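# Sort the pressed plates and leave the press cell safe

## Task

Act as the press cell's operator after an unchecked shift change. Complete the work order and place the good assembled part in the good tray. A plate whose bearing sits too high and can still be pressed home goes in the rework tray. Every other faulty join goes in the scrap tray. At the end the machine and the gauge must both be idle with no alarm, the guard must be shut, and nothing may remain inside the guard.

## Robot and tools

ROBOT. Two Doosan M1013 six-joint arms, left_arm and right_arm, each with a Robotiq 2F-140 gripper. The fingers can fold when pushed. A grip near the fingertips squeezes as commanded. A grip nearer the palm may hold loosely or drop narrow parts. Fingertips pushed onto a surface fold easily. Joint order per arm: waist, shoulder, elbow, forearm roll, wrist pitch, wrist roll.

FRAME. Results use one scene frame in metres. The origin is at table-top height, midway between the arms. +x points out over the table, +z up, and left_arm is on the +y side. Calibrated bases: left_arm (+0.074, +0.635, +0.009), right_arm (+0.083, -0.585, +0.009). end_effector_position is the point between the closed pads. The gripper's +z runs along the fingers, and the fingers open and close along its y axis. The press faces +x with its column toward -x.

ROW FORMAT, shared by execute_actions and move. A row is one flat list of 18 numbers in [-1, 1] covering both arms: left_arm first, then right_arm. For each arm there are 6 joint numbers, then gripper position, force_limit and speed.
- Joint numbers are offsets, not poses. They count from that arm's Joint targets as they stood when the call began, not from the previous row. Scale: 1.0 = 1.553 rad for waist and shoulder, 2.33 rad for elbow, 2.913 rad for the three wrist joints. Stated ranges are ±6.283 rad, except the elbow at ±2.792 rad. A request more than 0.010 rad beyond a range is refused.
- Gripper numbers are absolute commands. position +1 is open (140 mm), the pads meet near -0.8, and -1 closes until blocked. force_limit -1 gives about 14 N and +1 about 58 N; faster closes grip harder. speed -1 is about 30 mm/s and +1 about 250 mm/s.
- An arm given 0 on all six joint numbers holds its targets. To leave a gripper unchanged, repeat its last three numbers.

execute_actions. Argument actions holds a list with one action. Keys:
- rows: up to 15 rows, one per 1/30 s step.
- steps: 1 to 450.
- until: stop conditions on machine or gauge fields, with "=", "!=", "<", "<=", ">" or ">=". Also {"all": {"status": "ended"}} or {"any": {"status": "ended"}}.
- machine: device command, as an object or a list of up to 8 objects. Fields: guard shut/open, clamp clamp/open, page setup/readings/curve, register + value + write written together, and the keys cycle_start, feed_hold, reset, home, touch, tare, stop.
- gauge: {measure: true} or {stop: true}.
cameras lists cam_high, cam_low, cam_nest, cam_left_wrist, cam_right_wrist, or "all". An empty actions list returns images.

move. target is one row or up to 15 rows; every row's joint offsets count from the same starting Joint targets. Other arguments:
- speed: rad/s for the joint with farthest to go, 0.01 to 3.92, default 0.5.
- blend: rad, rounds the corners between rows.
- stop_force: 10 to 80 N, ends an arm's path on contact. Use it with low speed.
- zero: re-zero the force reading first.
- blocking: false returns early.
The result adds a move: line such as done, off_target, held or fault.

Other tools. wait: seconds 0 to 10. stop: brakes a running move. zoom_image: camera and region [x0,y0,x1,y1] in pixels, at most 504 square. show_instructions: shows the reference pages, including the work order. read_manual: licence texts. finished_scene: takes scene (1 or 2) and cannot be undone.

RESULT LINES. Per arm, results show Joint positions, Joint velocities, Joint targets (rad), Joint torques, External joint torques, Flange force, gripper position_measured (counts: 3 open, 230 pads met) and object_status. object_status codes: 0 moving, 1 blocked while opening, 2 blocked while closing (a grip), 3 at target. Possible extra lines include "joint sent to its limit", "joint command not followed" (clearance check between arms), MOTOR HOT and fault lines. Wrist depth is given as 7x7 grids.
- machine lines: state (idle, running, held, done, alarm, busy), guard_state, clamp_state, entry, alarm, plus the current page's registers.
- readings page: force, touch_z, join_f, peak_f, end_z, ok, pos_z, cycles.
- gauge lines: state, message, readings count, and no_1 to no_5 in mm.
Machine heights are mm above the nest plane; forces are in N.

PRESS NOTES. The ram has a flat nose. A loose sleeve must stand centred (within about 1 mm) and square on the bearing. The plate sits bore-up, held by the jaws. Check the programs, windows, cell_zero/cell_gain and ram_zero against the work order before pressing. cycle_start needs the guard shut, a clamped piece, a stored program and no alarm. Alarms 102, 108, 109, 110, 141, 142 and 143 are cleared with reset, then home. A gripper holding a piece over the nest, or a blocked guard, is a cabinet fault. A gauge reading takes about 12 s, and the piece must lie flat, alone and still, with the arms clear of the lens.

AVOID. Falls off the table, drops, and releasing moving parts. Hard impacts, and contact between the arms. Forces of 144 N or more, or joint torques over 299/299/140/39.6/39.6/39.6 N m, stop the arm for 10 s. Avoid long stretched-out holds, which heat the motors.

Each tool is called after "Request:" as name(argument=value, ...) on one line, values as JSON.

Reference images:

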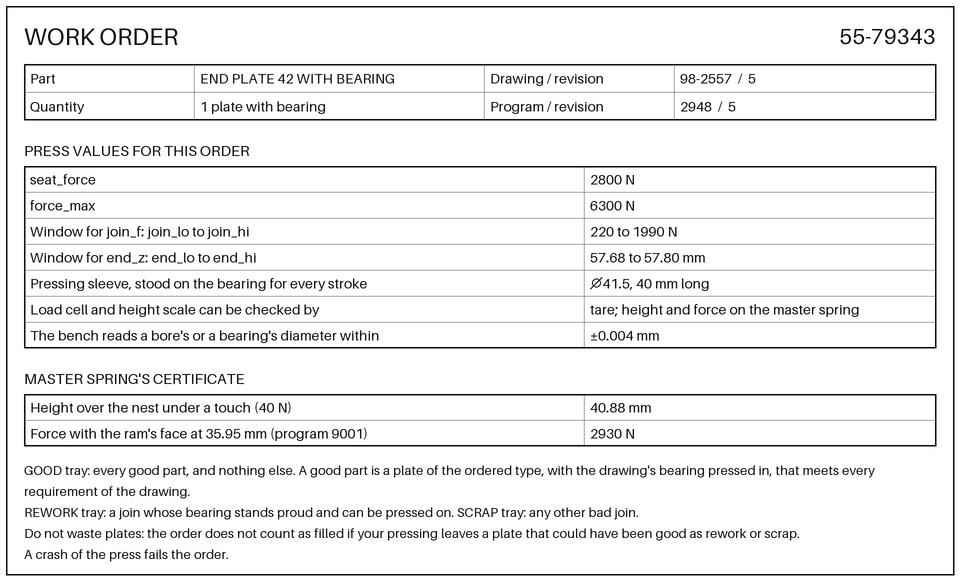

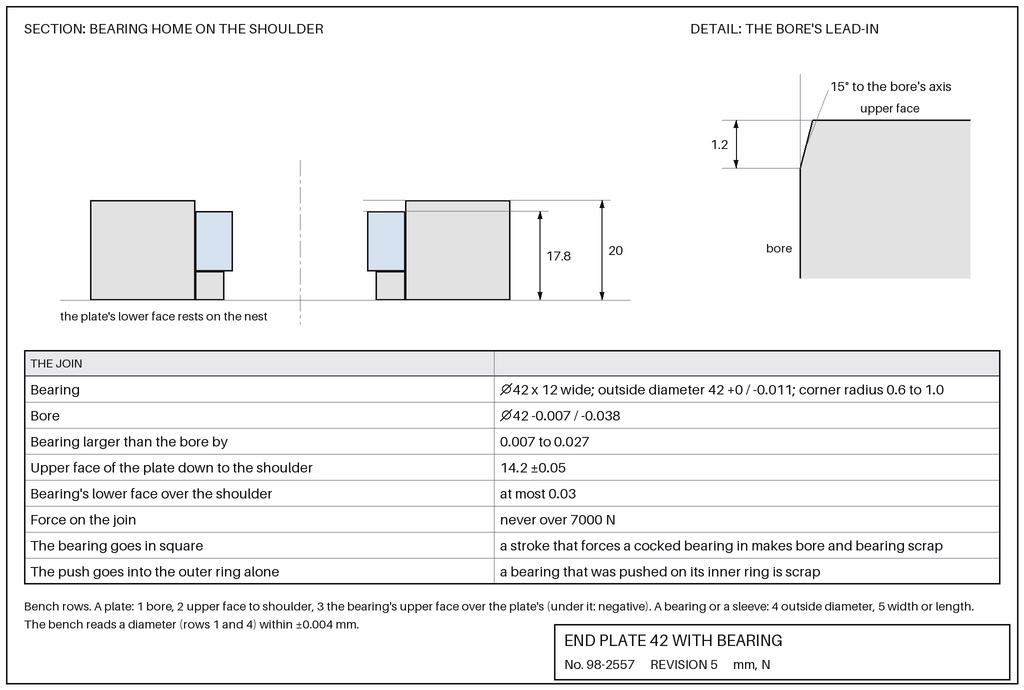

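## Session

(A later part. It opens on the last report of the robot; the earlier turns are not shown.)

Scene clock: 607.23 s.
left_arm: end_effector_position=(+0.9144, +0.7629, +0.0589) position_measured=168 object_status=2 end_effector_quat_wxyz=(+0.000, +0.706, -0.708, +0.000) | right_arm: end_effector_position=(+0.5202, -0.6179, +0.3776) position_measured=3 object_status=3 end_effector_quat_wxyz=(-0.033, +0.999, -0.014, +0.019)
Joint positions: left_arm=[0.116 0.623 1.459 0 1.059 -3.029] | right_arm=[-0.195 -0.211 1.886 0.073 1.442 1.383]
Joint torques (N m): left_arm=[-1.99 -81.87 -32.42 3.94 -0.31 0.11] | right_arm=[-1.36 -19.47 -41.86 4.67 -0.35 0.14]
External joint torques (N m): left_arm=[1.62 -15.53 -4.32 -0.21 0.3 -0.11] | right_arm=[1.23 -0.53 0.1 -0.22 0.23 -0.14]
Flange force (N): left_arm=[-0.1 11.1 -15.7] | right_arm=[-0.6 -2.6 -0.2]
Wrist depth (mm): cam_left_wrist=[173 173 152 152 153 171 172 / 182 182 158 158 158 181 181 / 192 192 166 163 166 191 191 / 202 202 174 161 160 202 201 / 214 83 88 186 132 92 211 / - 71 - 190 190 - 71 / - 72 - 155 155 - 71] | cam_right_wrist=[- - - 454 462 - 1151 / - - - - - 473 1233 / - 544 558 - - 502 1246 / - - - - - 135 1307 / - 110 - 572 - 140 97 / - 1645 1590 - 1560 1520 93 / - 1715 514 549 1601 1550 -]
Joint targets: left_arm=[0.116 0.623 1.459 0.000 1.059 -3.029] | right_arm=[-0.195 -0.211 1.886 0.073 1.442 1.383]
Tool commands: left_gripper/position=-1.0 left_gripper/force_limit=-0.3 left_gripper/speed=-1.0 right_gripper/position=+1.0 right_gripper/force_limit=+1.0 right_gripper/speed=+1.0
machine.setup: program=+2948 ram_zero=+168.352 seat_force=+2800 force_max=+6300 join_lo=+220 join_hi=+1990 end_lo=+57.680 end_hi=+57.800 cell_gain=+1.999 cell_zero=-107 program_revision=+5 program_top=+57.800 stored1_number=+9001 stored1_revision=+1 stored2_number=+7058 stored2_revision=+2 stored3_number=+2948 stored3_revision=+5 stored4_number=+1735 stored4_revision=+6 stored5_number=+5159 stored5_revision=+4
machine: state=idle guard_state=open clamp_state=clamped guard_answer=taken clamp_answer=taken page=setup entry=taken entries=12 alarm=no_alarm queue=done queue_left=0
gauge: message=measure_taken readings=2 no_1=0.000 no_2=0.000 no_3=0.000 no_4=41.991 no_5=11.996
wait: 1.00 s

Request:
move(target=[[0,-0.0155,-0.0090,0,0.0154,0,-1,-0.3,-1,0,0,0,0,0,0,1,1,1],[-0.1708,-0.1543,0.1034,0,-0.0002,0.1473,-1,-0.3,-1,0,0,0,0,0,0,1,1,1],[-0.4256,-0.2015,0.1575,0,-0.0185,0.3124,-1,-0.3,-1,0,0,0,0,0,0,1,1,1],[-0.4256,-0.1639,0.1778,0,-0.0547,0.3124,-1,-0.3,-1,0,0,0,0,0,0,1,1,1]], speed=[0.12,0.5,0.5,0.15], blend=[0.02,0.06,0.01,0])

Request:
move(target=[0,0.0063,0.0034,0,-0.0060,0,-1,-0.3,-1,0,0,0,0,0,0,1,1,1], speed=0.02, stop_force=12)

Request:
move(target=[0,-0.0002,0,0,0,0,0.0,-0.3,-1,0,0,0,0,0,0,1,1,1], cameras=["cam_left_wrist"])

Scene clock: 625.90 s.
left_arm: end_effector_position=(+0.6556, +0.3181, +0.0597) position_measured=168 object_status=2 end_effector_quat_wxyz=(+0.000, +0.001, +1.000, +0.000) | right_arm: end_effector_position=(+0.5202, -0.6179, +0.3776) position_measured=3 object_status=3 end_effector_quat_wxyz=(-0.033, +0.999, -0.014, +0.019)
Joint positions: left_arm=[-0.545 0.368 1.873 0 0.9 -2.119] | right_arm=[-0.195 -0.211 1.886 0.073 1.442 1.383]
Joint torques (N m): left_arm=[-1.91 -64.85 -33.23 3.55 0.18 0.11] | right_arm=[-1.21 -19.44 -41.9 4.66 -0.38 0.14]
External joint torques (N m): left_arm=[1.62 -5.37 0.22 -0.18 -0.15 -0.11] | right_arm=[1.11 -0.7 0.05 -0.19 0.26 -0.15]
Flange force (N): left_arm=[5.5 5.6 -5.2] | right_arm=[-0.9 -2.4 -0.4]
Wrist depth (mm): cam_left_wrist=[166 174 175 174 174 175 174 / 167 183 183 183 183 183 182 / 167 193 193 189 192 192 176 / 168 202 199 161 160 203 182 / 168 83 88 216 132 92 212 / - 71 - 229 226 - 71 / - 72 - 239 - - 71] | cam_right_wrist=[- - - - 474 - 1140 / 480 - - 510 490 485 1179 / 463 - 541 505 509 501 1233 / 482 - 547 562 - 135 1286 / - 109 597 617 - 130 96 / - 1622 1622 715 1520 1511 93 / - 1727 517 566 1656 1590 -]
Joint targets: left_arm=[-0.545 0.368 1.873 0.000 0.900 -2.119] | right_arm=[-0.195 -0.211 1.886 0.073 1.442 1.383]
machine.setup: program=+2948 ram_zero=+168.352 seat_force=+2800 force_max=+6300 join_lo=+220 join_hi=+1990 end_lo=+57.680 end_hi=+57.800 cell_gain=+1.999 cell_zero=-107 program_revision=+5 program_top=+57.800 stored1_number=+9001 stored1_revision=+1 stored2_number=+7058 stored2_revision=+2 stored3_number=+2948 stored3_revision=+5 stored4_number=+1735 stored4_revision=+6 stored5_number=+5159 stored5_revision=+4
machine: state=idle guard_state=open clamp_state=clamped guard_answer=taken clamp_answer=taken page=setup entry=taken entries=12 alarm=no_alarm queue=done queue_left=0
gauge: message=measure_taken readings=2 no_1=0.000 no_2=0.000 no_3=0.000 no_4=41.991 no_5=11.996
move: done

Scene clock: 626.93 s.
left_arm: end_effector_position=(+0.6554, +0.3182, +0.0549) position_measured=168 object_status=2 end_effector_quat_wxyz=(+0.000, +0.001, +1.000, +0.000) | right_arm: end_effector_position=(+0.5202, -0.6179, +0.3776) position_measured=3 object_status=3 end_effector_quat_wxyz=(-0.033, +0.999, -0.014, +0.019)
Joint positions: left_arm=[-0.545 0.373 1.877 0 0.891 -2.119] | right_arm=[-0.195 -0.211 1.886 0.073 1.442 1.383]
Joint torques (N m): left_arm=[-2.65 -57.24 -29.12 3.3 -0.52 0.11] | right_arm=[-1.14 -19.46 -41.83 4.65 -0.37 0.11]
External joint torques (N m): left_arm=[2.36 -13.2 -3.67 0.05 0.55 -0.11] | right_arm=[0.99 -0.46 -0.02 -0.19 0.24 -0.11]
Flange force (N): left_arm=[6.7 7.5 -17.5] | right_arm=[-0.5 -2.1 -0.4]
Wrist depth (mm): cam_left_wrist=[166 170 170 170 169 169 169 / 167 179 178 179 178 178 178 / 167 188 188 184 187 188 182 / 168 197 194 161 160 198 176 / 168 83 88 210 114 92 205 / - 71 - 227 222 - 71 / - 72 - 235 - - 71] | cam_right_wrist=[474 503 486 - 472 454 1140 / - 518 - - - 1099 1191 / - 543 535 - 505 507 1253 / 487 - 569 - 530 151 1321 / - 109 628 585 577 130 97 / - 1667 1667 583 1540 1492 93 / - 503 518 553 1667 1612 -]
Joint targets: left_arm=[-0.545 0.373 1.877 0.000 0.891 -2.119] | right_arm=[-0.195 -0.211 1.886 0.073 1.442 1.383]
machine.setup: program=+2948 ram_zero=+168.352 seat_force=+2800 force_max=+6300 join_lo=+220 join_hi=+1990 end_lo=+57.680 end_hi=+57.800 cell_gain=+1.999 cell_zero=-107 program_revision=+5 program_top=+57.800 stored1_number=+9001 stored1_revision=+1 stored2_number=+7058 stored2_revision=+2 stored3_number=+2948 stored3_revision=+5 stored4_number=+1735 stored4_revision=+6 stored5_number=+5159 stored5_revision=+4
machine: state=idle guard_state=open clamp_state=clamped guard_answer=taken clamp_answer=taken page=setup entry=taken entries=12 alarm=no_alarm queue=done queue_left=0
gauge: message=measure_taken readings=2 no_1=0.000 no_2=0.000 no_3=0.000 no_4=41.991 no_5=11.996
move: contact (left_arm)

Scene clock: 628.03 s.
left_arm: end_effector_position=(+0.6554, +0.3182, +0.0551) position_measured=129 object_status=0 end_effector_quat_wxyz=(+0.000, +0.001, +1.000, +0.000) | right_arm: end_effector_position=(+0.5202, -0.6179, +0.3776) position_measured=3 object_status=3 end_effector_quat_wxyz=(-0.033, +0.999, -0.014, +0.019)
Joint positions: left_arm=[-0.545 0.373 1.877 0 0.891 -2.119] | right_arm=[-0.195 -0.211 1.886 0.073 1.442 1.383]
Joint torques (N m): left_arm=[-2.03 -64.23 -32.62 3.53 0.19 0.09] | right_arm=[-1.13 -19.55 -41.96 4.67 -0.37 0.16]
External joint torques (N m): left_arm=[1.76 -6.25 -0.24 -0.17 -0.16 -0.09] | right_arm=[0.99 -0.47 -0.01 -0.19 0.24 -0.16]
Flange force (N): left_arm=[5.6 5.9 -6.5] | right_arm=[-0.5 -2.0 -0.4]
Wrist depth (mm): cam_left_wrist=[166 170 170 170 170 170 169 / 167 178 179 179 178 178 178 / 168 188 188 184 188 188 177 / 168 197 131 163 161 196 177 / - 82 109 210 208 97 84 / - 73 225 225 224 - - / - 73 - 235 235 - -] | cam_right_wrist=[454 - - - 469 466 1162 / 458 - 513 - 498 481 1209 / - 536 527 518 484 1151 1259 / - 567 561 536 - 136 1300 / - 109 598 569 - 130 96 / - 1715 1656 - 1511 1520 93 / - 1765 499 547 1590 1580 -]
Joint targets: left_arm=[-0.545 0.373 1.877 0.000 0.891 -2.119] | right_arm=[-0.195 -0.211 1.886 0.073 1.442 1.383]
machine.setup: program=+2948 ram_zero=+168.352 seat_force=+2800 force_max=+6300 join_lo=+220 join_hi=+1990 end_lo=+57.680 end_hi=+57.800 cell_gain=+1.999 cell_zero=-107 program_revision=+5 program_top=+57.800 stored1_number=+9001 stored1_revision=+1 stored2_number=+7058 stored2_revision=+2 stored3_number=+2948 stored3_revision=+5 stored4_number=+1735 stored4_revision=+6 stored5_number=+5159 stored5_revision=+4
machine: state=idle guard_state=open clamp_state=clamped guard_answer=taken clamp_answer=taken page=setup entry=taken entries=12 alarm=no_alarm queue=done queue_left=0
gauge: message=measure_taken readings=2 no_1=0.000 no_2=0.000 no_3=0.000 no_4=41.991 no_5=11.996
move: done
Images, in order (width x height): cam_left_wrist 896x504.

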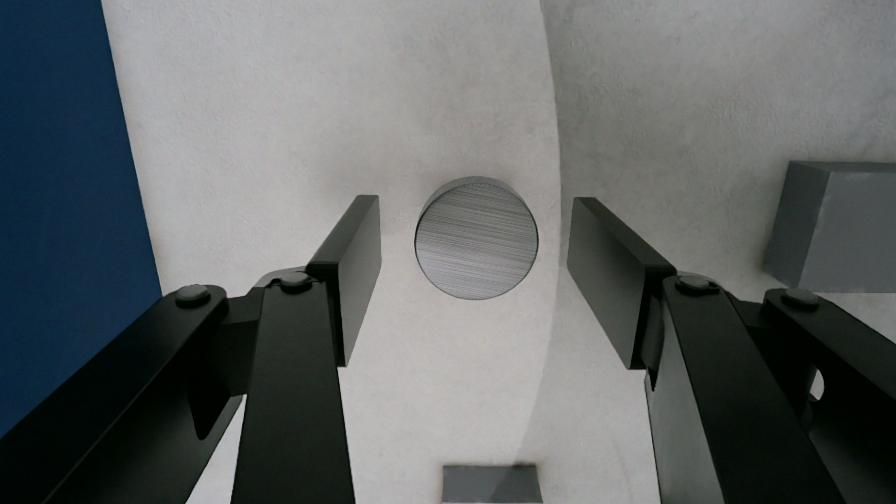

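Request:
move(target=[[0,-0.0406,-0.0219,0,0.0391,0,0.0,-0.3,-1,0,0,0,0,0,0,1,1,1],[-0.0650,-0.1290,0.0559,0,0.0243,-0.0346,0.0,-0.3,-1,0,0,0,0,0,0,1,1,1]], speed=[0.15,0.4], blend=[0.02,0], cameras=["cam_left_wrist"])

Scene clock: 637.30 s.
left_arm: end_effector_position=(+0.5441, +0.3195, +0.1198) position_measured=129 object_status=3 end_effector_quat_wxyz=(+0.000, +0.001, +1.000, +0.000) | right_arm: end_effector_position=(+0.5202, -0.6179, +0.3776) position_measured=3 object_status=3 end_effector_quat_wxyz=(-0.033, +0.999, -0.014, +0.019)
Joint positions: left_arm=[-0.646 0.172 2.007 0 0.962 -2.219] | right_arm=[-0.195 -0.211 1.886 0.073 1.442 1.383]
Joint torques (N m): left_arm=[-1.97 -46.77 -34.36 3.72 0.16 0.1] | right_arm=[-1.22 -19.62 -42.03 4.67 -0.39 0.15]
External joint torques (N m): left_arm=[1.74 -5.39 -0.35 -0.18 -0.14 -0.1] | right_arm=[1.07 -0.18 0.31 -0.23 0.26 -0.15]
Flange force (N): left_arm=[4.3 6.4 -5.5] | right_arm=[-0.4 -2.2 0.1]
Wrist depth (mm): cam_left_wrist=[168 225 229 228 229 226 192 / 169 230 241 240 241 216 206 / 169 231 254 224 253 250 213 / 170 231 132 268 161 264 267 / - 82 108 283 277 97 84 / - 73 302 293 302 - - / - 73 321 321 320 - -] | cam_right_wrist=[- 510 - 473 481 446 1146 / 481 - - 479 - 482 1185 / 478 557 - - - 506 1253 / - - - - 496 130 1314 / - 110 587 - - 140 96 / - 1656 1601 - 1580 1474 93 / - 1739 640 557 1590 1570 -]
Joint targets: left_arm=[-0.646 0.172 2.007 0.000 0.962 -2.219] | right_arm=[-0.195 -0.211 1.886 0.073 1.442 1.383]
machine.setup: program=+2948 ram_zero=+168.352 seat_force=+2800 force_max=+6300 join_lo=+220 join_hi=+1990 end_lo=+57.680 end_hi=+57.800 cell_gain=+1.999 cell_zero=-107 program_revision=+5 program_top=+57.800 stored1_number=+9001 stored1_revision=+1 stored2_number=+7058 stored2_revision=+2 stored3_number=+2948 stored3_revision=+5 stored4_number=+1735 stored4_revision=+6 stored5_number=+5159 stored5_revision=+4
machine: state=idle guard_state=open clamp_state=clamped guard_answer=taken clamp_answer=taken page=setup entry=taken entries=12 alarm=no_alarm queue=done queue_left=0
gauge: message=measure_taken readings=2 no_1=0.000 no_2=0.000 no_3=0.000 no_4=41.991 no_5=11.996
move: done
Images, in order (width x height): cam_left_wrist 896x504.

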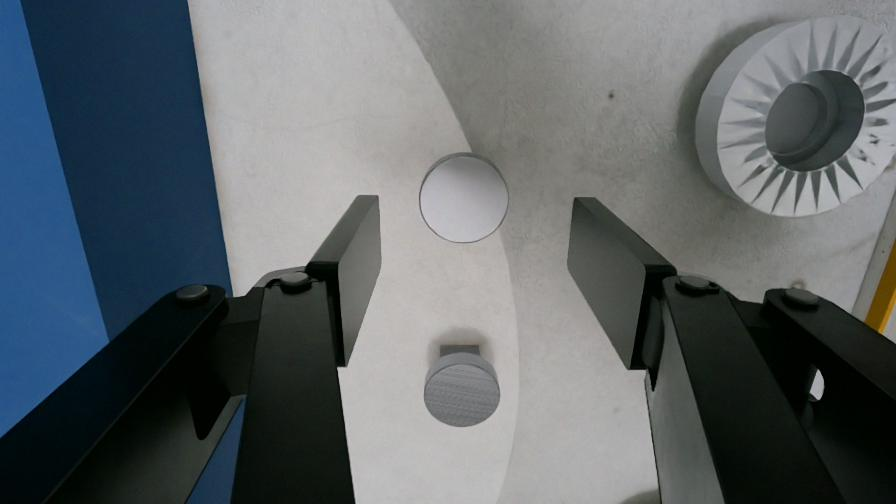

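Request:
move(target=[-0.0006,0.0518,0.0215,0,-0.0446,-0.0006,0.0,-0.3,-1,0,0,0,0,0,0,1,1,1], speed=0.15, cameras=["cam_left_wrist"])

Request:
move(target=[0,0,0,0,0,0,-1,-0.3,-1,0,0,0,0,0,0,1,1,1])

Request:
wait(seconds=1.0)

Scene clock: 651.27 s.
left_arm: end_effector_position=(+0.5462, +0.3172, +0.0523) position_measured=129 object_status=3 end_effector_quat_wxyz=(+0.000, +0.001, +1.000, +0.000) | right_arm: end_effector_position=(+0.5202, -0.6179, +0.3776) position_measured=3 object_status=3 end_effector_quat_wxyz=(-0.033, +0.999, -0.014, +0.019)
Joint positions: left_arm=[-0.647 0.253 2.057 0 0.832 -2.221] | right_arm=[-0.195 -0.211 1.886 0.073 1.442 1.383]
Joint torques (N m): left_arm=[-1.66 -51.42 -30.95 3.37 0.17 0.1] | right_arm=[-1.32 -19.56 -41.91 4.64 -0.37 0.17]
External joint torques (N m): left_arm=[1.42 -5.51 -0.28 -0.19 -0.15 -0.1] | right_arm=[1.17 -0.33 0.11 -0.18 0.24 -0.18]
Flange force (N): left_arm=[4.4 5.7 -6.7] | right_arm=[-0.4 -2.4 -0.2]
Wrist depth (mm): cam_left_wrist=[164 168 168 168 170 167 166 / 166 177 176 177 177 176 151 / 166 186 186 182 186 185 152 / 167 194 132 162 161 193 195 / - 82 109 208 204 97 84 / - 73 221 221 221 - - / - 73 236 198 236 - -] | cam_right_wrist=[460 499 487 - 465 - 1162 / 457 522 527 512 511 507 1197 / 471 554 538 541 - 1336 1246 / 501 - 566 531 537 136 1293 / - 110 - - 558 140 96 / - 1645 1645 617 1570 1492 93 / - 1739 514 546 1580 1590 -]
Joint targets: left_arm=[-0.647 0.253 2.057 0.000 0.832 -2.221] | right_arm=[-0.195 -0.211 1.886 0.073 1.442 1.383]
machine.setup: program=+2948 ram_zero=+168.352 seat_force=+2800 force_max=+6300 join_lo=+220 join_hi=+1990 end_lo=+57.680 end_hi=+57.800 cell_gain=+1.999 cell_zero=-107 program_revision=+5 program_top=+57.800 stored1_number=+9001 stored1_revision=+1 stored2_number=+7058 stored2_revision=+2 stored3_number=+2948 stored3_revision=+5 stored4_number=+1735 stored4_revision=+6 stored5_number=+5159 stored5_revision=+4
machine: state=idle guard_state=open clamp_state=clamped guard_answer=taken clamp_answer=taken page=setup entry=taken entries=12 alarm=no_alarm queue=done queue_left=0
gauge: message=measure_taken readings=2 no_1=0.000 no_2=0.000 no_3=0.000 no_4=41.991 no_5=11.996
move: done
Images, in order (width x height): cam_left_wrist 896x504.

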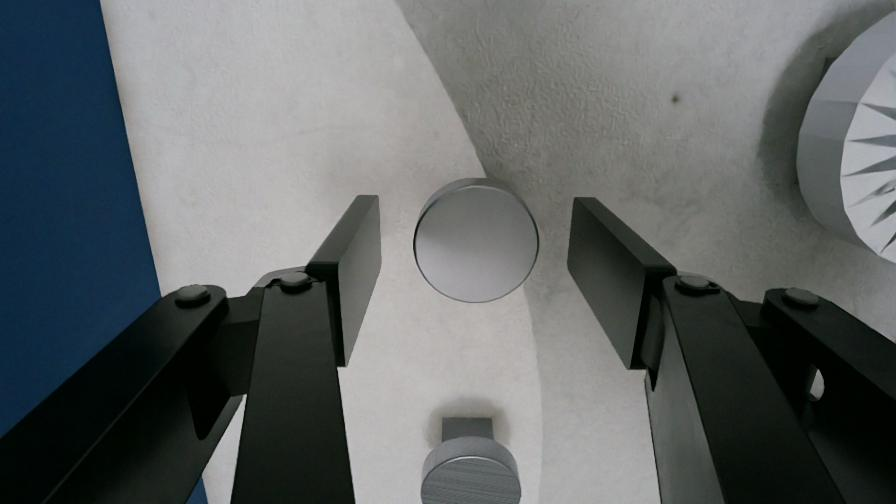

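Scene clock: 652.33 s.
left_arm: end_effector_position=(+0.5462, +0.3172, +0.0523) position_measured=168 object_status=0 end_effector_quat_wxyz=(+0.000, +0.001, +1.000, +0.000) | right_arm: end_effector_position=(+0.5202, -0.6179, +0.3776) position_measured=3 object_status=3 end_effector_quat_wxyz=(-0.033, +0.999, -0.014, +0.019)
Joint positions: left_arm=[-0.647 0.253 2.057 0 0.832 -2.221] | right_arm=[-0.195 -0.211 1.886 0.073 1.442 1.383]
Joint torques (N m): left_arm=[-2.08 -44.2 -26.99 3.36 -0.67 0.11] | right_arm=[-1.68 -19.52 -41.98 4.69 -0.39 0.13]
External joint torques (N m): left_arm=[1.85 -12.71 -4.16 -0.18 0.7 -0.11] | right_arm=[1.49 -0.21 0.1 -0.23 0.26 -0.14]
Flange force (N): left_arm=[5.7 7.5 -20.0] | right_arm=[0.0 -3.2 -0.1]
Wrist depth (mm): cam_left_wrist=[165 168 168 168 169 168 166 / 165 177 177 176 176 176 151 / 166 186 186 182 185 183 149 / 166 194 192 158 160 195 195 / 167 83 88 208 114 92 202 / - 71 - 221 220 - 71 / - 72 - 197 - - 71] | cam_right_wrist=[432 - - 477 - 449 1146 / - 523 - 543 - 475 1168 / - 543 - 511 514 1366 1240 / 489 556 - - 531 151 1300 / - 110 - 562 - 140 97 / - 1612 1633 - 1483 1502 93 / - 1791 511 529 1612 1601 -]
Joint targets: left_arm=[-0.647 0.253 2.057 0.000 0.832 -2.221] | right_arm=[-0.195 -0.211 1.886 0.073 1.442 1.383]
machine.setup: program=+2948 ram_zero=+168.352 seat_force=+2800 force_max=+6300 join_lo=+220 join_hi=+1990 end_lo=+57.680 end_hi=+57.800 cell_gain=+1.999 cell_zero=-107 program_revision=+5 program_top=+57.800 stored1_number=+9001 stored1_revision=+1 stored2_number=+7058 stored2_revision=+2 stored3_number=+2948 stored3_revision=+5 stored4_number=+1735 stored4_revision=+6 stored5_number=+5159 stored5_revision=+4
machine: state=idle guard_state=open clamp_state=clamped guard_answer=taken clamp_answer=taken page=setup entry=taken entries=12 alarm=no_alarm queue=done queue_left=0
gauge: message=measure_taken readings=2 no_1=0.000 no_2=0.000 no_3=0.000 no_4=41.991 no_5=11.996
move: done

Scene clock: 653.33 s.
left_arm: end_effector_position=(+0.5462, +0.3172, +0.0523) position_measured=168 object_status=2 end_effector_quat_wxyz=(+0.000, +0.001, +1.000, +0.000) | right_arm: end_effector_position=(+0.5202, -0.6179, +0.3776) position_measured=3 object_status=3 end_effector_quat_wxyz=(-0.033, +0.999, -0.014, +0.019)
Joint positions: left_arm=[-0.647 0.253 2.057 0 0.832 -2.221] | right_arm=[-0.195 -0.211 1.886 0.073 1.442 1.383]
Joint torques (N m): left_arm=[-1.86 -44.1 -26.95 3.34 -0.68 0.1] | right_arm=[-1.24 -19.58 -41.79 4.65 -0.32 0.14]
External joint torques (N m): left_arm=[1.61 -12.84 -4.25 -0.16 0.71 -0.1] | right_arm=[1.11 -0.44 -0.12 -0.18 0.2 -0.14]
Flange force (N): left_arm=[6.0 7.2 -20.3] | right_arm=[-0.2 -2.3 -0.5]
Wrist depth (mm): cam_left_wrist=[164 167 168 167 169 167 165 / 166 177 177 176 176 176 151 / 166 186 186 182 185 184 149 / 167 194 192 158 160 195 195 / 167 83 88 207 114 92 203 / - 71 - 221 221 - 71 / - 72 - 197 - - 71] | cam_right_wrist=[- 503 475 463 465 450 1140 / 485 - - - 486 - 1209 / 454 - 524 - - - 1259 / - - 553 576 - 136 1300 / - 109 603 572 - 140 96 / - 1656 1601 583 1520 1483 93 / - 499 507 556 1601 1590 -]
Joint targets: left_arm=[-0.647 0.253 2.057 0.000 0.832 -2.221] | right_arm=[-0.195 -0.211 1.886 0.073 1.442 1.383]
Tool commands: left_gripper/position=-1.0 left_gripper/force_limit=-0.3 left_gripper/speed=-1.0 right_gripper/position=+1.0 right_gripper/force_limit=+1.0 right_gripper/speed=+1.0
machine.setup: program=+2948 ram_zero=+168.352 seat_force=+2800 force_max=+6300 join_lo=+220 join_hi=+1990 end_lo=+57.680 end_hi=+57.800 cell_gain=+1.999 cell_zero=-107 program_revision=+5 program_top=+57.800 stored1_number=+9001 stored1_revision=+1 stored2_number=+7058 stored2_revision=+2 stored3_number=+2948 stored3_revision=+5 stored4_number=+1735 stored4_revision=+6 stored5_number=+5159 stored5_revision=+4
machine: state=idle guard_state=open clamp_state=clamped guard_answer=taken clamp_answer=taken page=setup entry=taken entries=12 alarm=no_alarm queue=done queue_left=0
gauge: message=measure_taken readings=2 no_1=0.000 no_2=0.000 no_3=0.000 no_4=41.991 no_5=11.996
wait: 1.00 s

Request:
move(target=[[0,-0.0522,-0.0215,0,0.0446,0,-1,-0.3,-1,0,0,0,0,0,0,1,1,1],[0.3205,0.0839,-0.1533,0,0.0777,-0.1301,-1,-0.3,-1,0,0,0,0,0,0,1,1,1],[0.4913,0.2250,-0.2646,0,0.0913,-0.2774,-1,-0.3,-1,0,0,0,0,0,0,1,1,1],[0.4913,0.2363,-0.2579,0,0.0803,-0.2774,-1,-0.3,-1,0,0,0,0,0,0,1,1,1]], speed=[0.15,0.5,0.4,0.08], blend=[0.02,0.06,0.005,0])

Request:
move(target=[0,0.0056,0.0032,0,-0.0056,0,-1,-0.3,-1,0,0,0,0,0,0,1,1,1], speed=0.015, stop_force=12)

Request:
move(target=[0,-0.0002,0,0,0,0,0.0,-0.3,-1,0,0,0,0,0,0,1,1,1])

Request:
move(target=[[0,-0.0155,-0.0090,0,0.0154,0,0.0,-0.3,-1,0,0,0,0,0,0,1,1,1],[-0.0900,-0.1242,0.1134,0,-0.0243,0.1816,0.0,-0.3,-1,0,0,0,0,0,0,1,1,1],[-0.0747,-0.2267,0.2751,-0.5493,-0.0992,0.4837,0.0,-0.3,-1,0,0,0,0,0,0,1,1,1]], speed=[0.12,0.5,0.7], blend=[0.02,0.08,0])

Request:
execute_actions(actions=[{"gauge":{"measure":true},"steps":420,"until":{"gauge":{"readings":[">",2]}}}])

Scene clock: 670.97 s.
left_arm: end_effector_position=(+0.9139, +0.7630, +0.0627) position_measured=168 object_status=2 end_effector_quat_wxyz=(+0.000, +0.707, -0.708, +0.000) | right_arm: end_effector_position=(+0.5202, -0.6179, +0.3776) position_measured=3 object_status=3 end_effector_quat_wxyz=(-0.033, +0.999, -0.014, +0.019)
Joint positions: left_arm=[0.116 0.62 1.456 0 1.066 -3.029] | right_arm=[-0.195 -0.211 1.886 0.073 1.442 1.383]
Joint torques (N m): left_arm=[-2.1 -90.23 -37.13 3.89 0.16 0.12] | right_arm=[-1.41 -19.47 -41.89 4.71 -0.39 0.14]
External joint torques (N m): left_arm=[1.68 -7.08 0.22 -0.15 -0.16 -0.12] | right_arm=[1.25 -0.3 0.11 -0.24 0.26 -0.14]
Flange force (N): left_arm=[-0.2 10.8 -5.2] | right_arm=[-0.3 -2.6 -0.2]
Wrist depth (mm): cam_left_wrist=[176 176 155 155 173 176 176 / 187 185 161 161 161 184 185 / 195 195 170 166 170 195 195 / 206 205 177 158 160 206 206 / 218 83 88 190 132 92 216 / - 71 - 190 190 - 71 / - 72 - 155 155 - 71] | cam_right_wrist=[463 - - - 457 - 1151 / - - 490 - 499 - 1209 / 477 580 538 - 506 - 1259 / 493 560 565 - - 135 1300 / - 109 - - - 130 97 / - 1645 1580 - 1474 1502 93 / - 1727 497 569 1612 1601 -]
Joint targets: left_arm=[0.116 0.620 1.456 0.000 1.066 -3.029] | right_arm=[-0.195 -0.211 1.886 0.073 1.442 1.383]
machine.setup: program=+2948 ram_zero=+168.352 seat_force=+2800 force_max=+6300 join_lo=+220 join_hi=+1990 end_lo=+57.680 end_hi=+57.800 cell_gain=+1.999 cell_zero=-107 program_revision=+5 program_top=+57.800 stored1_number=+9001 stored1_revision=+1 stored2_number=+7058 stored2_revision=+2 stored3_number=+2948 stored3_revision=+5 stored4_number=+1735 stored4_revision=+6 stored5_number=+5159 stored5_revision=+4
machine: state=idle guard_state=open clamp_state=clamped guard_answer=taken clamp_answer=taken page=setup entry=taken entries=12 alarm=no_alarm queue=done queue_left=0
gauge: message=measure_taken readings=2 no_1=0.000 no_2=0.000 no_3=0.000 no_4=41.991 no_5=11.996
move: done

Scene clock: 672.00 s.
left_arm: end_effector_position=(+0.9140, +0.7630, +0.0584) position_measured=168 object_status=2 end_effector_quat_wxyz=(+0.000, +0.707, -0.708, +0.000) | right_arm: end_effector_position=(+0.5202, -0.6179, +0.3776) position_measured=3 object_status=3 end_effector_quat_wxyz=(-0.033, +0.999, -0.014, +0.019)
Joint positions: left_arm=[0.116 0.623 1.459 0 1.06 -3.029] | right_arm=[-0.195 -0.211 1.886 0.073 1.442 1.383]
Joint torques (N m): left_arm=[-1.84 -68.88 -28.03 3.97 -2.55 0.11] | right_arm=[-1.27 -19.25 -41.81 4.68 -0.39 0.14]
External joint torques (N m): left_arm=[1.47 -28.47 -8.68 -0.25 2.55 -0.11] | right_arm=[1.15 -0.85 -0.12 -0.21 0.26 -0.14]
Flange force (N): left_arm=[0.9 16.2 -32.1] | right_arm=[-0.9 -2.5 -0.7]
Wrist depth (mm): cam_left_wrist=[172 173 151 151 153 170 172 / 181 181 158 158 157 181 181 / 191 190 166 163 166 191 190 / 201 202 174 158 160 201 202 / 214 83 88 186 132 92 210 / - 71 - 189 189 - 71 / - 72 - 155 155 - 71] | cam_right_wrist=[437 496 - - - 452 1168 / 507 - - - - 480 1191 / - - 537 - - - 1233 / 482 569 569 537 541 136 1314 / - 109 584 577 558 130 96 / - 1612 1406 - 1520 1511 93 / - 1727 502 562 1580 1570 -]
Joint targets: left_arm=[0.116 0.623 1.459 0.000 1.060 -3.029] | right_arm=[-0.195 -0.211 1.886 0.073 1.442 1.383]
machine.setup: program=+2948 ram_zero=+168.352 seat_force=+2800 force_max=+6300 join_lo=+220 join_hi=+1990 end_lo=+57.680 end_hi=+57.800 cell_gain=+1.999 cell_zero=-107 program_revision=+5 program_top=+57.800 stored1_number=+9001 stored1_revision=+1 stored2_number=+7058 stored2_revision=+2 stored3_number=+2948 stored3_revision=+5 stored4_number=+1735 stored4_revision=+6 stored5_number=+5159 stored5_revision=+4
machine: state=idle guard_state=open clamp_state=clamped guard_answer=taken clamp_answer=taken page=setup entry=taken entries=12 alarm=no_alarm queue=done queue_left=0
gauge: message=measure_taken readings=2 no_1=0.000 no_2=0.000 no_3=0.000 no_4=41.991 no_5=11.996
move: contact (left_arm)

Scene clock: 673.10 s.
left_arm: end_effector_position=(+0.9140, +0.7630, +0.0586) position_measured=129 object_status=0 end_effector_quat_wxyz=(+0.000, +0.707, -0.708, +0.000) | right_arm: end_effector_position=(+0.5202, -0.6179, +0.3776) position_measured=3 object_status=3 end_effector_quat_wxyz=(-0.033, +0.999, -0.014, +0.019)
Joint positions: left_arm=[0.116 0.623 1.459 0 1.06 -3.029] | right_arm=[-0.195 -0.211 1.886 0.073 1.442 1.383]
Joint torques (N m): left_arm=[-2.12 -89.85 -36.74 3.89 0.14 0.11] | right_arm=[-1.43 -19.53 -41.98 4.7 -0.33 0.15]
External joint torques (N m): left_arm=[1.77 -7.55 0 -0.17 -0.14 -0.11] | right_arm=[1.26 -0.23 0.13 -0.23 0.2 -0.15]
Flange force (N): left_arm=[-0.3 10.9 -5.8] | right_arm=[-0.2 -2.6 0.0]
Wrist depth (mm): cam_left_wrist=[172 172 151 151 153 171 172 / 181 181 157 158 157 181 179 / 191 191 166 162 166 190 190 / 202 202 156 164 161 199 199 / - 82 109 185 183 97 84 / - 73 189 189 190 - - / - 73 154 155 155 - -] | cam_right_wrist=[- - - - 449 455 1135 / - - - - 483 484 1203 / - - - - - 499 1227 / 490 - 548 566 - 135 1307 / - 109 - - 557 130 96 / - 1645 1656 - 1550 1520 93 / - 1715 636 573 1612 1580 -]
Joint targets: left_arm=[0.116 0.623 1.459 0.000 1.060 -3.029] | right_arm=[-0.195 -0.211 1.886 0.073 1.442 1.383]
machine.setup: program=+2948 ram_zero=+168.352 seat_force=+2800 force_max=+6300 join_lo=+220 join_hi=+1990 end_lo=+57.680 end_hi=+57.800 cell_gain=+1.999 cell_zero=-107 program_revision=+5 program_top=+57.800 stored1_number=+9001 stored1_revision=+1 stored2_number=+7058 stored2_revision=+2 stored3_number=+2948 stored3_revision=+5 stored4_number=+1735 stored4_revision=+6 stored5_number=+5159 stored5_revision=+4
machine: state=idle guard_state=open clamp_state=clamped guard_answer=taken clamp_answer=taken page=setup entry=taken entries=12 alarm=no_alarm queue=done queue_left=0
gauge: message=measure_taken readings=2 no_1=0.000 no_2=0.000 no_3=0.000 no_4=41.991 no_5=11.996
move: done

Scene clock: 677.23 s.
left_arm: end_effector_position=(+0.7991, +0.4338, +0.1910) position_measured=129 object_status=3 end_effector_quat_wxyz=(-0.014, -0.530, +0.685, -0.500) | right_arm: end_effector_position=(+0.5202, -0.6179, +0.3776) position_measured=3 object_status=3 end_effector_quat_wxyz=(-0.033, +0.999, -0.014, +0.019)
Joint positions: left_arm=[0 0.271 2.1 -1.6 0.771 -1.62] | right_arm=[-0.195 -0.211 1.886 0.073 1.442 1.383]
Joint torques (N m): left_arm=[-1.88 -49.68 -27.26 -1.05 1.65 0.07] | right_arm=[-1.36 -19.38 -41.95 4.68 -0.36 0.16]
External joint torques (N m): left_arm=[1.64 -5.71 -0.39 -0.42 -0.2 -0.1] | right_arm=[1.27 -0.84 0.05 -0.2 0.24 -0.16]
Flange force (N): left_arm=[5.8 0.0 -8.4] | right_arm=[-1.1 -2.7 -0.3]
Wrist depth (mm): cam_left_wrist=[1548 - 786 512 422 331 283 / - 1676 697 505 415 317 266 / - - 647 465 373 293 256 / - - 125 435 161 275 246 / - 82 109 359 327 97 84 / - 73 446 373 319 - - / - 73 - 313 304 - -] | cam_right_wrist=[453 - - 475 - - 1140 / 456 - - 506 - - 1185 / 501 566 546 529 - - 1259 / - 565 552 548 547 135 1293 / - 109 - 590 - 130 96 / - 1633 1633 - 1580 1492 93 / - 1752 514 548 1580 1601 -]
Joint targets: left_arm=[0.000 0.271 2.100 -1.600 0.771 -1.620] | right_arm=[-0.195 -0.211 1.886 0.073 1.442 1.383]
machine.setup: program=+2948 ram_zero=+168.352 seat_force=+2800 force_max=+6300 join_lo=+220 join_hi=+1990 end_lo=+57.680 end_hi=+57.800 cell_gain=+1.999 cell_zero=-107 program_revision=+5 program_top=+57.800 stored1_number=+9001 stored1_revision=+1 stored2_number=+7058 stored2_revision=+2 stored3_number=+2948 stored3_revision=+5 stored4_number=+1735 stored4_revision=+6 stored5_number=+5159 stored5_revision=+4
machine: state=idle guard_state=open clamp_state=clamped guard_answer=taken clamp_answer=taken page=setup entry=taken entries=12 alarm=no_alarm queue=done queue_left=0
gauge: message=measure_taken readings=2 no_1=0.000 no_2=0.000 no_3=0.000 no_4=41.991 no_5=11.996
move: done

Scene clock: 689.43 s.
left_arm: end_effector_position=(+0.7991, +0.4338, +0.1910) position_measured=129 object_status=3 end_effector_quat_wxyz=(-0.014, -0.530, +0.685, -0.500) | right_arm: end_effector_position=(+0.5202, -0.6179, +0.3776) position_measured=3 object_status=3 end_effector_quat_wxyz=(-0.033, +0.999, -0.014, +0.019)
Joint positions: left_arm=[0 0.271 2.1 -1.6 0.771 -1.62] | right_arm=[-0.195 -0.211 1.886 0.073 1.442 1.383]
Joint torques (N m): left_arm=[-1.84 -49.72 -27.33 -1.07 1.64 0.1] | right_arm=[-1.48 -19.46 -41.93 4.69 -0.37 0.12]
External joint torques (N m): left_arm=[1.62 -5.74 -0.4 -0.41 -0.18 -0.13] | right_arm=[1.27 -0.07 0.1 -0.23 0.24 -0.12]
Flange force (N): left_arm=[5.9 -0.1 -8.5] | right_arm=[0.1 -2.7 -0.1]
Wrist depth (mm): cam_left_wrist=[- - 686 587 424 331 282 / - - 641 513 393 316 268 / - - 606 473 372 291 256 / - 1539 125 424 161 275 246 / - 82 107 359 328 97 84 / - 73 - 374 317 - - / - 73 - 314 304 - -] | cam_right_wrist=[454 - - - - 454 1168 / - - - 496 468 481 1185 / - - - - - 507 1253 / 481 - 524 549 508 140 1307 / - 109 - - - 140 96 / - 1656 1622 - 1492 1520 93 / - 1765 517 554 1448 1560 -]
Joint targets: left_arm=[0.000 0.271 2.100 -1.600 0.771 -1.620] | right_arm=[-0.195 -0.211 1.886 0.073 1.442 1.383]
Tool commands: left_gripper/position=+0.0 left_gripper/force_limit=-0.3 left_gripper/speed=-1.0 right_gripper/position=+1.0 right_gripper/force_limit=+1.0 right_gripper/speed=+1.0
machine.setup: program=+2948 ram_zero=+168.352 seat_force=+2800 force_max=+6300 join_lo=+220 join_hi=+1990 end_lo=+57.680 end_hi=+57.800 cell_gain=+1.999 cell_zero=-107 program_revision=+5 program_top=+57.800 stored1_number=+9001 stored1_revision=+1 stored2_number=+7058 stored2_revision=+2 stored3_number=+2948 stored3_revision=+5 stored4_number=+1735 stored4_revision=+6 stored5_number=+5159 stored5_revision=+4
machine: state=idle guard_state=open clamp_state=clamped guard_answer=taken clamp_answer=taken page=setup entry=taken entries=12 alarm=no_alarm queue=done queue_left=0
gauge: message=measure_taken readings=3 no_1=0.000 no_2=0.000 no_3=0.000 no_4=41.996 no_5=12.014

Request:
move(target=[[0.0302,-0.0625,0.0980,-0.2933,-0.1004,-0.1386,0.0,-0.3,-1,0,0,0,0,0,0,1,1,1],[-0.1335,0.0493,0.0558,-0.9260,-0.0208,0.2230,0.0,-0.3,-1,0,0,0,0,0,0,1,1,1]], speed=0.7, blend=[0.1,0], cameras=["cam_left_wrist"])

Scene clock: 713.00 s.
left_arm: end_effector_position=(+0.8254, +0.7107, +0.1053) position_measured=129 object_status=3 end_effector_quat_wxyz=(-0.135, +0.834, +0.234, +0.481) | right_arm: end_effector_position=(+0.5202, -0.6179, +0.3776) position_measured=3 object_status=3 end_effector_quat_wxyz=(-0.033, +0.999, -0.014, +0.019)
Joint positions: left_arm=[-0.207 0.347 2.23 -4.297 0.71 -0.971] | right_arm=[-0.195 -0.211 1.886 0.073 1.442 1.383]
Joint torques (N m): left_arm=[-1.74 -56.9 -27.37 0.3 2.19 0.09] | right_arm=[-1.29 -19.61 -41.94 4.68 -0.37 0.18]
External joint torques (N m): left_arm=[1.47 -5.98 -0.21 -0.32 -0.2 -0.09] | right_arm=[1.16 -0.34 0.16 -0.22 0.25 -0.19]
Flange force (N): left_arm=[8.1 -5.5 -8.0] | right_arm=[-0.5 -2.3 -0.1]
Wrist depth (mm): cam_left_wrist=[1839 1947 1947 438 369 434 - / 1665 1634 239 324 368 363 375 / 1408 314 261 269 288 319 319 / 276 275 132 245 161 278 281 / - 82 109 237 224 97 84 / - 73 223 223 224 - - / - 73 203 203 204 - -] | cam_right_wrist=[- - - 469 - - 1157 / 431 - 512 - 491 485 1197 / - - 514 505 - 508 1240 / 481 - 576 536 549 151 1314 / - 110 578 - - 130 96 / - 109 1633 - 1511 1502 93 / - 498 518 547 1570 1570 -]
Joint targets: left_arm=[-0.207 0.347 2.230 -4.297 0.710 -0.971] | right_arm=[-0.195 -0.211 1.886 0.073 1.442 1.383]
machine.setup: program=+2948 ram_zero=+168.352 seat_force=+2800 force_max=+6300 join_lo=+220 join_hi=+1990 end_lo=+57.680 end_hi=+57.800 cell_gain=+1.999 cell_zero=-107 program_revision=+5 program_top=+57.800 stored1_number=+9001 stored1_revision=+1 stored2_number=+7058 stored2_revision=+2 stored3_number=+2948 stored3_revision=+5 stored4_number=+1735 stored4_revision=+6 stored5_number=+5159 stored5_revision=+4
machine: state=idle guard_state=open clamp_state=clamped guard_answer=taken clamp_answer=taken page=setup entry=taken entries=12 alarm=no_alarm queue=done queue_left=0
gauge: message=measure_taken readings=3 no_1=0.000 no_2=0.000 no_3=0.000 no_4=41.996 no_5=12.014
move: done
Images, in order (width x height): cam_left_wrist 896x504.

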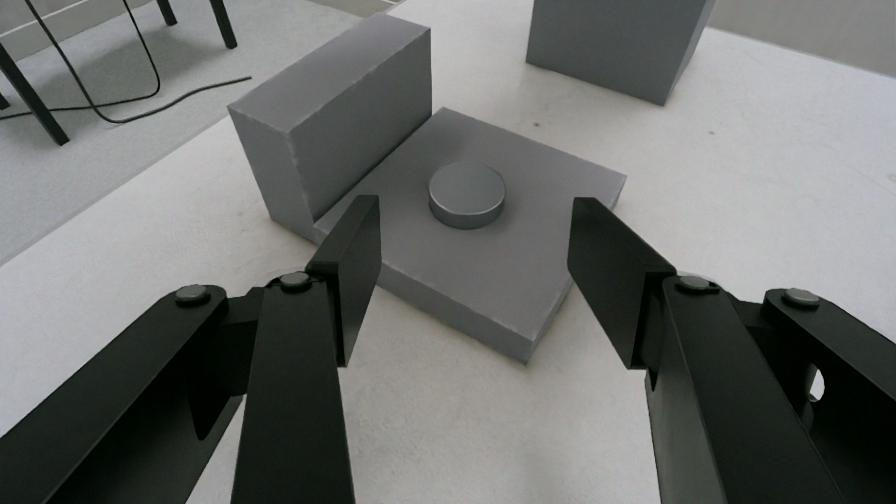

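Request:
move(target=[0.0664,0.0996,-0.0504,0.0541,-0.0100,-0.0309,0.0,-0.3,-1,0,0,0,0,0,0,1,1,1], speed=0.1, cameras=["cam_left_wrist"])

Scene clock: 725.73 s.
left_arm: end_effector_position=(+0.8994, +0.7557, +0.0551) position_measured=129 object_status=3 end_effector_quat_wxyz=(-0.135, +0.834, +0.234, +0.481) | right_arm: end_effector_position=(+0.5202, -0.6179, +0.3776) position_measured=3 object_status=3 end_effector_quat_wxyz=(-0.033, +0.999, -0.014, +0.019)
Joint positions: left_arm=[-0.104 0.502 2.113 -4.14 0.681 -1.061] | right_arm=[-0.195 -0.211 1.886 0.073 1.442 1.383]
Joint torques (N m): left_arm=[-1.92 -69.64 -25.96 -0.04 2.3 0.1] | right_arm=[-1.24 -19.49 -41.93 4.68 -0.34 0.15]
External joint torques (N m): left_arm=[1.61 -6.61 -0.34 -0.38 -0.19 -0.1] | right_arm=[1.08 -0.27 0.11 -0.23 0.21 -0.15]
Flange force (N): left_arm=[8.5 -4.7 -8.3] | right_arm=[-0.3 -2.2 -0.1]
Wrist depth (mm): cam_left_wrist=[1777 1839 173 322 296 259 329 / 1624 145 166 272 282 275 285 / 234 138 177 205 207 244 250 / 211 161 132 170 161 192 214 / - 82 109 158 155 97 84 / - 73 - 148 149 - - / - 73 156 147 135 - -] | cam_right_wrist=[459 504 488 - - 448 1135 / 445 515 509 517 481 474 1185 / - - 542 - - - 1253 / - - 558 578 - 136 1307 / - 110 590 570 - 130 96 / - 1656 1633 - 1530 1492 93 / - 1727 520 556 1580 1590 -]
Joint targets: left_arm=[-0.104 0.502 2.113 -4.140 0.681 -1.061] | right_arm=[-0.195 -0.211 1.886 0.073 1.442 1.383]
machine.setup: program=+2948 ram_zero=+168.352 seat_force=+2800 force_max=+6300 join_lo=+220 join_hi=+1990 end_lo=+57.680 end_hi=+57.800 cell_gain=+1.999 cell_zero=-107 program_revision=+5 program_top=+57.800 stored1_number=+9001 stored1_revision=+1 stored2_number=+7058 stored2_revision=+2 stored3_number=+2948 stored3_revision=+5 stored4_number=+1735 stored4_revision=+6 stored5_number=+5159 stored5_revision=+4
machine: state=idle guard_state=open clamp_state=clamped guard_answer=taken clamp_answer=taken page=setup entry=taken entries=12 alarm=no_alarm queue=done queue_left=0
gauge: message=measure_taken readings=3 no_1=0.000 no_2=0.000 no_3=0.000 no_4=41.996 no_5=12.014
move: done
Images, in order (width x height): cam_left_wrist 896x504.

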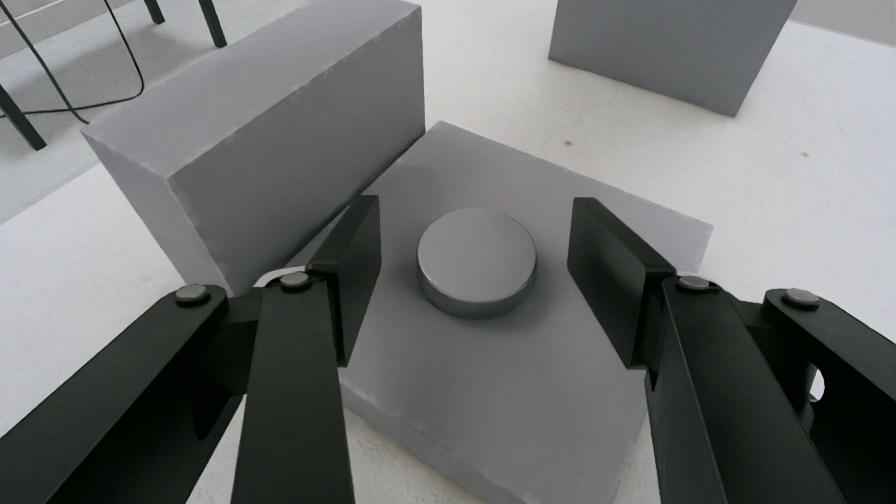

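Request:
move(target=[0,0,0,0,0,0,-1,-0.3,-1,0,0,0,0,0,0,1,1,1])

Request:
wait(seconds=1.0)

Request:
move(target=[0.0009,-0.0347,-0.0074,-0.0264,-0.0127,0.0336,-1,-0.3,-1,0,0,0,0,0,0,1,1,1], speed=0.1, cameras=["cam_left_wrist"])

Scene clock: 737.20 s.
left_arm: end_effector_position=(+0.8994, +0.7557, +0.0551) position_measured=168 object_status=0 end_effector_quat_wxyz=(-0.135, +0.834, +0.234, +0.481) | right_arm: end_effector_position=(+0.5202, -0.6179, +0.3776) position_measured=3 object_status=3 end_effector_quat_wxyz=(-0.033, +0.999, -0.014, +0.019)
Joint positions: left_arm=[-0.104 0.502 2.113 -4.14 0.681 -1.061] | right_arm=[-0.195 -0.211 1.886 0.073 1.442 1.383]
Joint torques (N m): left_arm=[-1.75 -66.69 -25.12 -0.15 1.48 0.09] | right_arm=[-1.36 -19.5 -41.86 4.69 -0.36 0.15]
External joint torques (N m): left_arm=[1.44 -9.55 -1.18 -0.27 0.63 -0.09] | right_arm=[1.29 -0.72 0.12 -0.23 0.24 -0.15]
Flange force (N): left_arm=[11.0 -5.1 -11.9] | right_arm=[-1.0 -2.8 -0.2]
Wrist depth (mm): cam_left_wrist=[1814 1891 173 323 296 250 323 / 1634 145 166 273 283 275 285 / 234 138 181 206 206 244 244 / 211 160 177 162 160 204 214 / 188 82 87 158 132 92 191 / - 71 - 148 146 - 71 / - 72 - 146 135 - 71] | cam_right_wrist=[- - 479 491 466 453 1146 / 434 - - - 494 - 1179 / - 552 534 - - - 1253 / - - 562 - - 136 1286 / - 110 612 - 565 140 96 / - 1667 1550 643 1511 1520 93 / - 1739 504 556 1612 1580 -]
Joint targets: left_arm=[-0.104 0.502 2.113 -4.140 0.681 -1.061] | right_arm=[-0.195 -0.211 1.886 0.073 1.442 1.383]
machine.setup: program=+2948 ram_zero=+168.352 seat_force=+2800 force_max=+6300 join_lo=+220 join_hi=+1990 end_lo=+57.680 end_hi=+57.800 cell_gain=+1.999 cell_zero=-107 program_revision=+5 program_top=+57.800 stored1_number=+9001 stored1_revision=+1 stored2_number=+7058 stored2_revision=+2 stored3_number=+2948 stored3_revision=+5 stored4_number=+1735 stored4_revision=+6 stored5_number=+5159 stored5_revision=+4
machine: state=idle guard_state=open clamp_state=clamped guard_answer=taken clamp_answer=taken page=setup entry=taken entries=12 alarm=no_alarm queue=done queue_left=0
gauge: message=measure_taken readings=3 no_1=0.000 no_2=0.000 no_3=0.000 no_4=41.996 no_5=12.014
move: done

Scene clock: 738.20 s.
left_arm: end_effector_position=(+0.8994, +0.7557, +0.0551) position_measured=168 object_status=2 end_effector_quat_wxyz=(-0.135, +0.834, +0.234, +0.481) | right_arm: end_effector_position=(+0.5202, -0.6179, +0.3776) position_measured=3 object_status=3 end_effector_quat_wxyz=(-0.033, +0.999, -0.014, +0.019)
Joint positions: left_arm=[-0.104 0.502 2.113 -4.14 0.681 -1.061] | right_arm=[-0.195 -0.211 1.886 0.073 1.442 1.383]
Joint torques (N m): left_arm=[-1.86 -66.82 -25.2 -0.17 1.48 0.09] | right_arm=[-1.25 -19.6 -42 4.67 -0.37 0.13]
External joint torques (N m): left_arm=[1.56 -9.48 -1.16 -0.25 0.63 -0.09] | right_arm=[1.11 -0.28 0.25 -0.22 0.25 -0.14]
Flange force (N): left_arm=[10.9 -5.3 -11.7] | right_arm=[-0.5 -2.3 0.1]
Wrist depth (mm): cam_left_wrist=[1814 1865 173 324 297 259 329 / 1645 145 166 274 283 276 287 / 234 138 180 206 207 244 245 / 212 160 177 162 160 204 215 / 188 82 88 158 133 92 191 / - 71 - 148 146 - 71 / - 72 - 146 135 - 71] | cam_right_wrist=[455 - 493 - 461 457 1151 / - - - - - - 1209 / 440 - 536 540 520 505 1259 / 493 566 570 544 530 152 1307 / - 109 570 - 609 130 96 / - 1715 1645 564 1520 1530 93 / - 1739 512 537 1691 1570 -]
Joint targets: left_arm=[-0.104 0.502 2.113 -4.140 0.681 -1.061] | right_arm=[-0.195 -0.211 1.886 0.073 1.442 1.383]
Tool commands: left_gripper/position=-1.0 left_gripper/force_limit=-0.3 left_gripper/speed=-1.0 right_gripper/position=+1.0 right_gripper/force_limit=+1.0 right_gripper/speed=+1.0
machine.setup: program=+2948 ram_zero=+168.352 seat_force=+2800 force_max=+6300 join_lo=+220 join_hi=+1990 end_lo=+57.680 end_hi=+57.800 cell_gain=+1.999 cell_zero=-107 program_revision=+5 program_top=+57.800 stored1_number=+9001 stored1_revision=+1 stored2_number=+7058 stored2_revision=+2 stored3_number=+2948 stored3_revision=+5 stored4_number=+1735 stored4_revision=+6 stored5_number=+5159 stored5_revision=+4
machine: state=idle guard_state=open clamp_state=clamped guard_answer=taken clamp_answer=taken page=setup entry=taken entries=12 alarm=no_alarm queue=done queue_left=0
gauge: message=measure_taken readings=3 no_1=0.000 no_2=0.000 no_3=0.000 no_4=41.996 no_5=12.014
wait: 1.00 s

Scene clock: 739.47 s.
left_arm: end_effector_position=(+0.9033, +0.7560, +0.0915) position_measured=168 object_status=2 end_effector_quat_wxyz=(-0.135, +0.834, +0.235, +0.481) | right_arm: end_effector_position=(+0.5202, -0.6179, +0.3776) position_measured=3 object_status=3 end_effector_quat_wxyz=(-0.033, +0.999, -0.014, +0.019)
Joint positions: left_arm=[-0.103 0.448 2.095 -4.216 0.644 -0.963] | right_arm=[-0.195 -0.211 1.886 0.073 1.442 1.383]
Joint torques (N m): left_arm=[-1.91 -67.95 -28.9 0.13 2.37 0.13] | right_arm=[-1.27 -19.58 -41.89 4.71 -0.41 0.14]
External joint torques (N m): left_arm=[1.62 -5.77 0.16 -0.44 -0.38 -0.13] | right_arm=[1.15 -0.41 0.1 -0.26 0.28 -0.14]
Flange force (N): left_arm=[6.7 -5.1 -7.9] | right_arm=[-0.5 -2.4 -0.3]
Wrist depth (mm): cam_left_wrist=[1839 1852 1933 410 293 260 - / 1634 1605 207 332 324 292 348 / 1424 177 188 288 297 297 299 / 257 164 180 161 160 261 261 / 234 82 88 195 132 92 234 / - 71 - 183 - - 71 / - 72 - 169 167 - 71] | cam_right_wrist=[451 488 482 - 481 - 1162 / 452 - 503 490 475 482 1174 / 494 553 521 - - 496 1246 / 488 560 553 - 534 130 1314 / - 110 594 572 583 131 97 / - 1612 1667 - 1520 1492 93 / - 1765 510 566 1570 1590 -]
Joint targets: left_arm=[-0.103 0.448 2.095 -4.216 0.644 -0.963] | right_arm=[-0.195 -0.211 1.886 0.073 1.442 1.383]
machine.setup: program=+2948 ram_zero=+168.352 seat_force=+2800 force_max=+6300 join_lo=+220 join_hi=+1990 end_lo=+57.680 end_hi=+57.800 cell_gain=+1.999 cell_zero=-107 program_revision=+5 program_top=+57.800 stored1_number=+9001 stored1_revision=+1 stored2_number=+7058 stored2_revision=+2 stored3_number=+2948 stored3_revision=+5 stored4_number=+1735 stored4_revision=+6 stored5_number=+5159 stored5_revision=+4
machine: state=idle guard_state=open clamp_state=clamped guard_answer=taken clamp_answer=taken page=setup entry=taken entries=12 alarm=no_alarm queue=done queue_left=0
gauge: message=measure_taken readings=3 no_1=0.000 no_2=0.000 no_3=0.000 no_4=41.996 no_5=12.014
move: done
Images, in order (width x height): cam_left_wrist 896x504.

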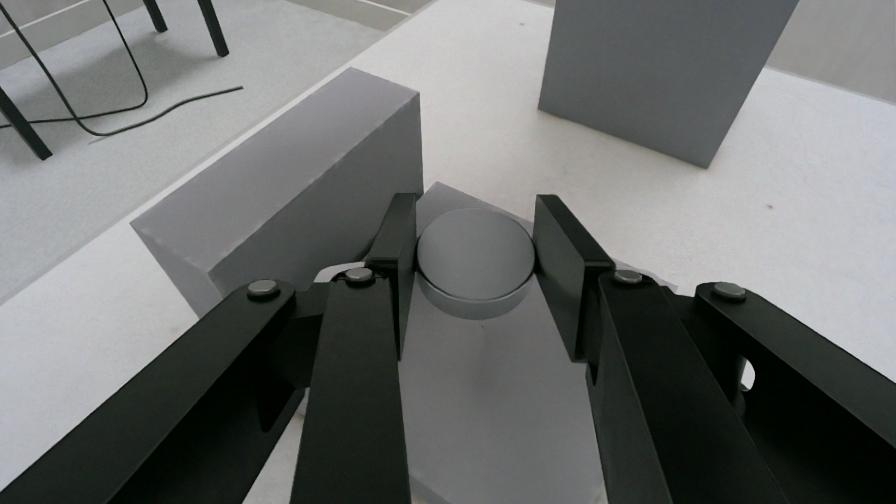

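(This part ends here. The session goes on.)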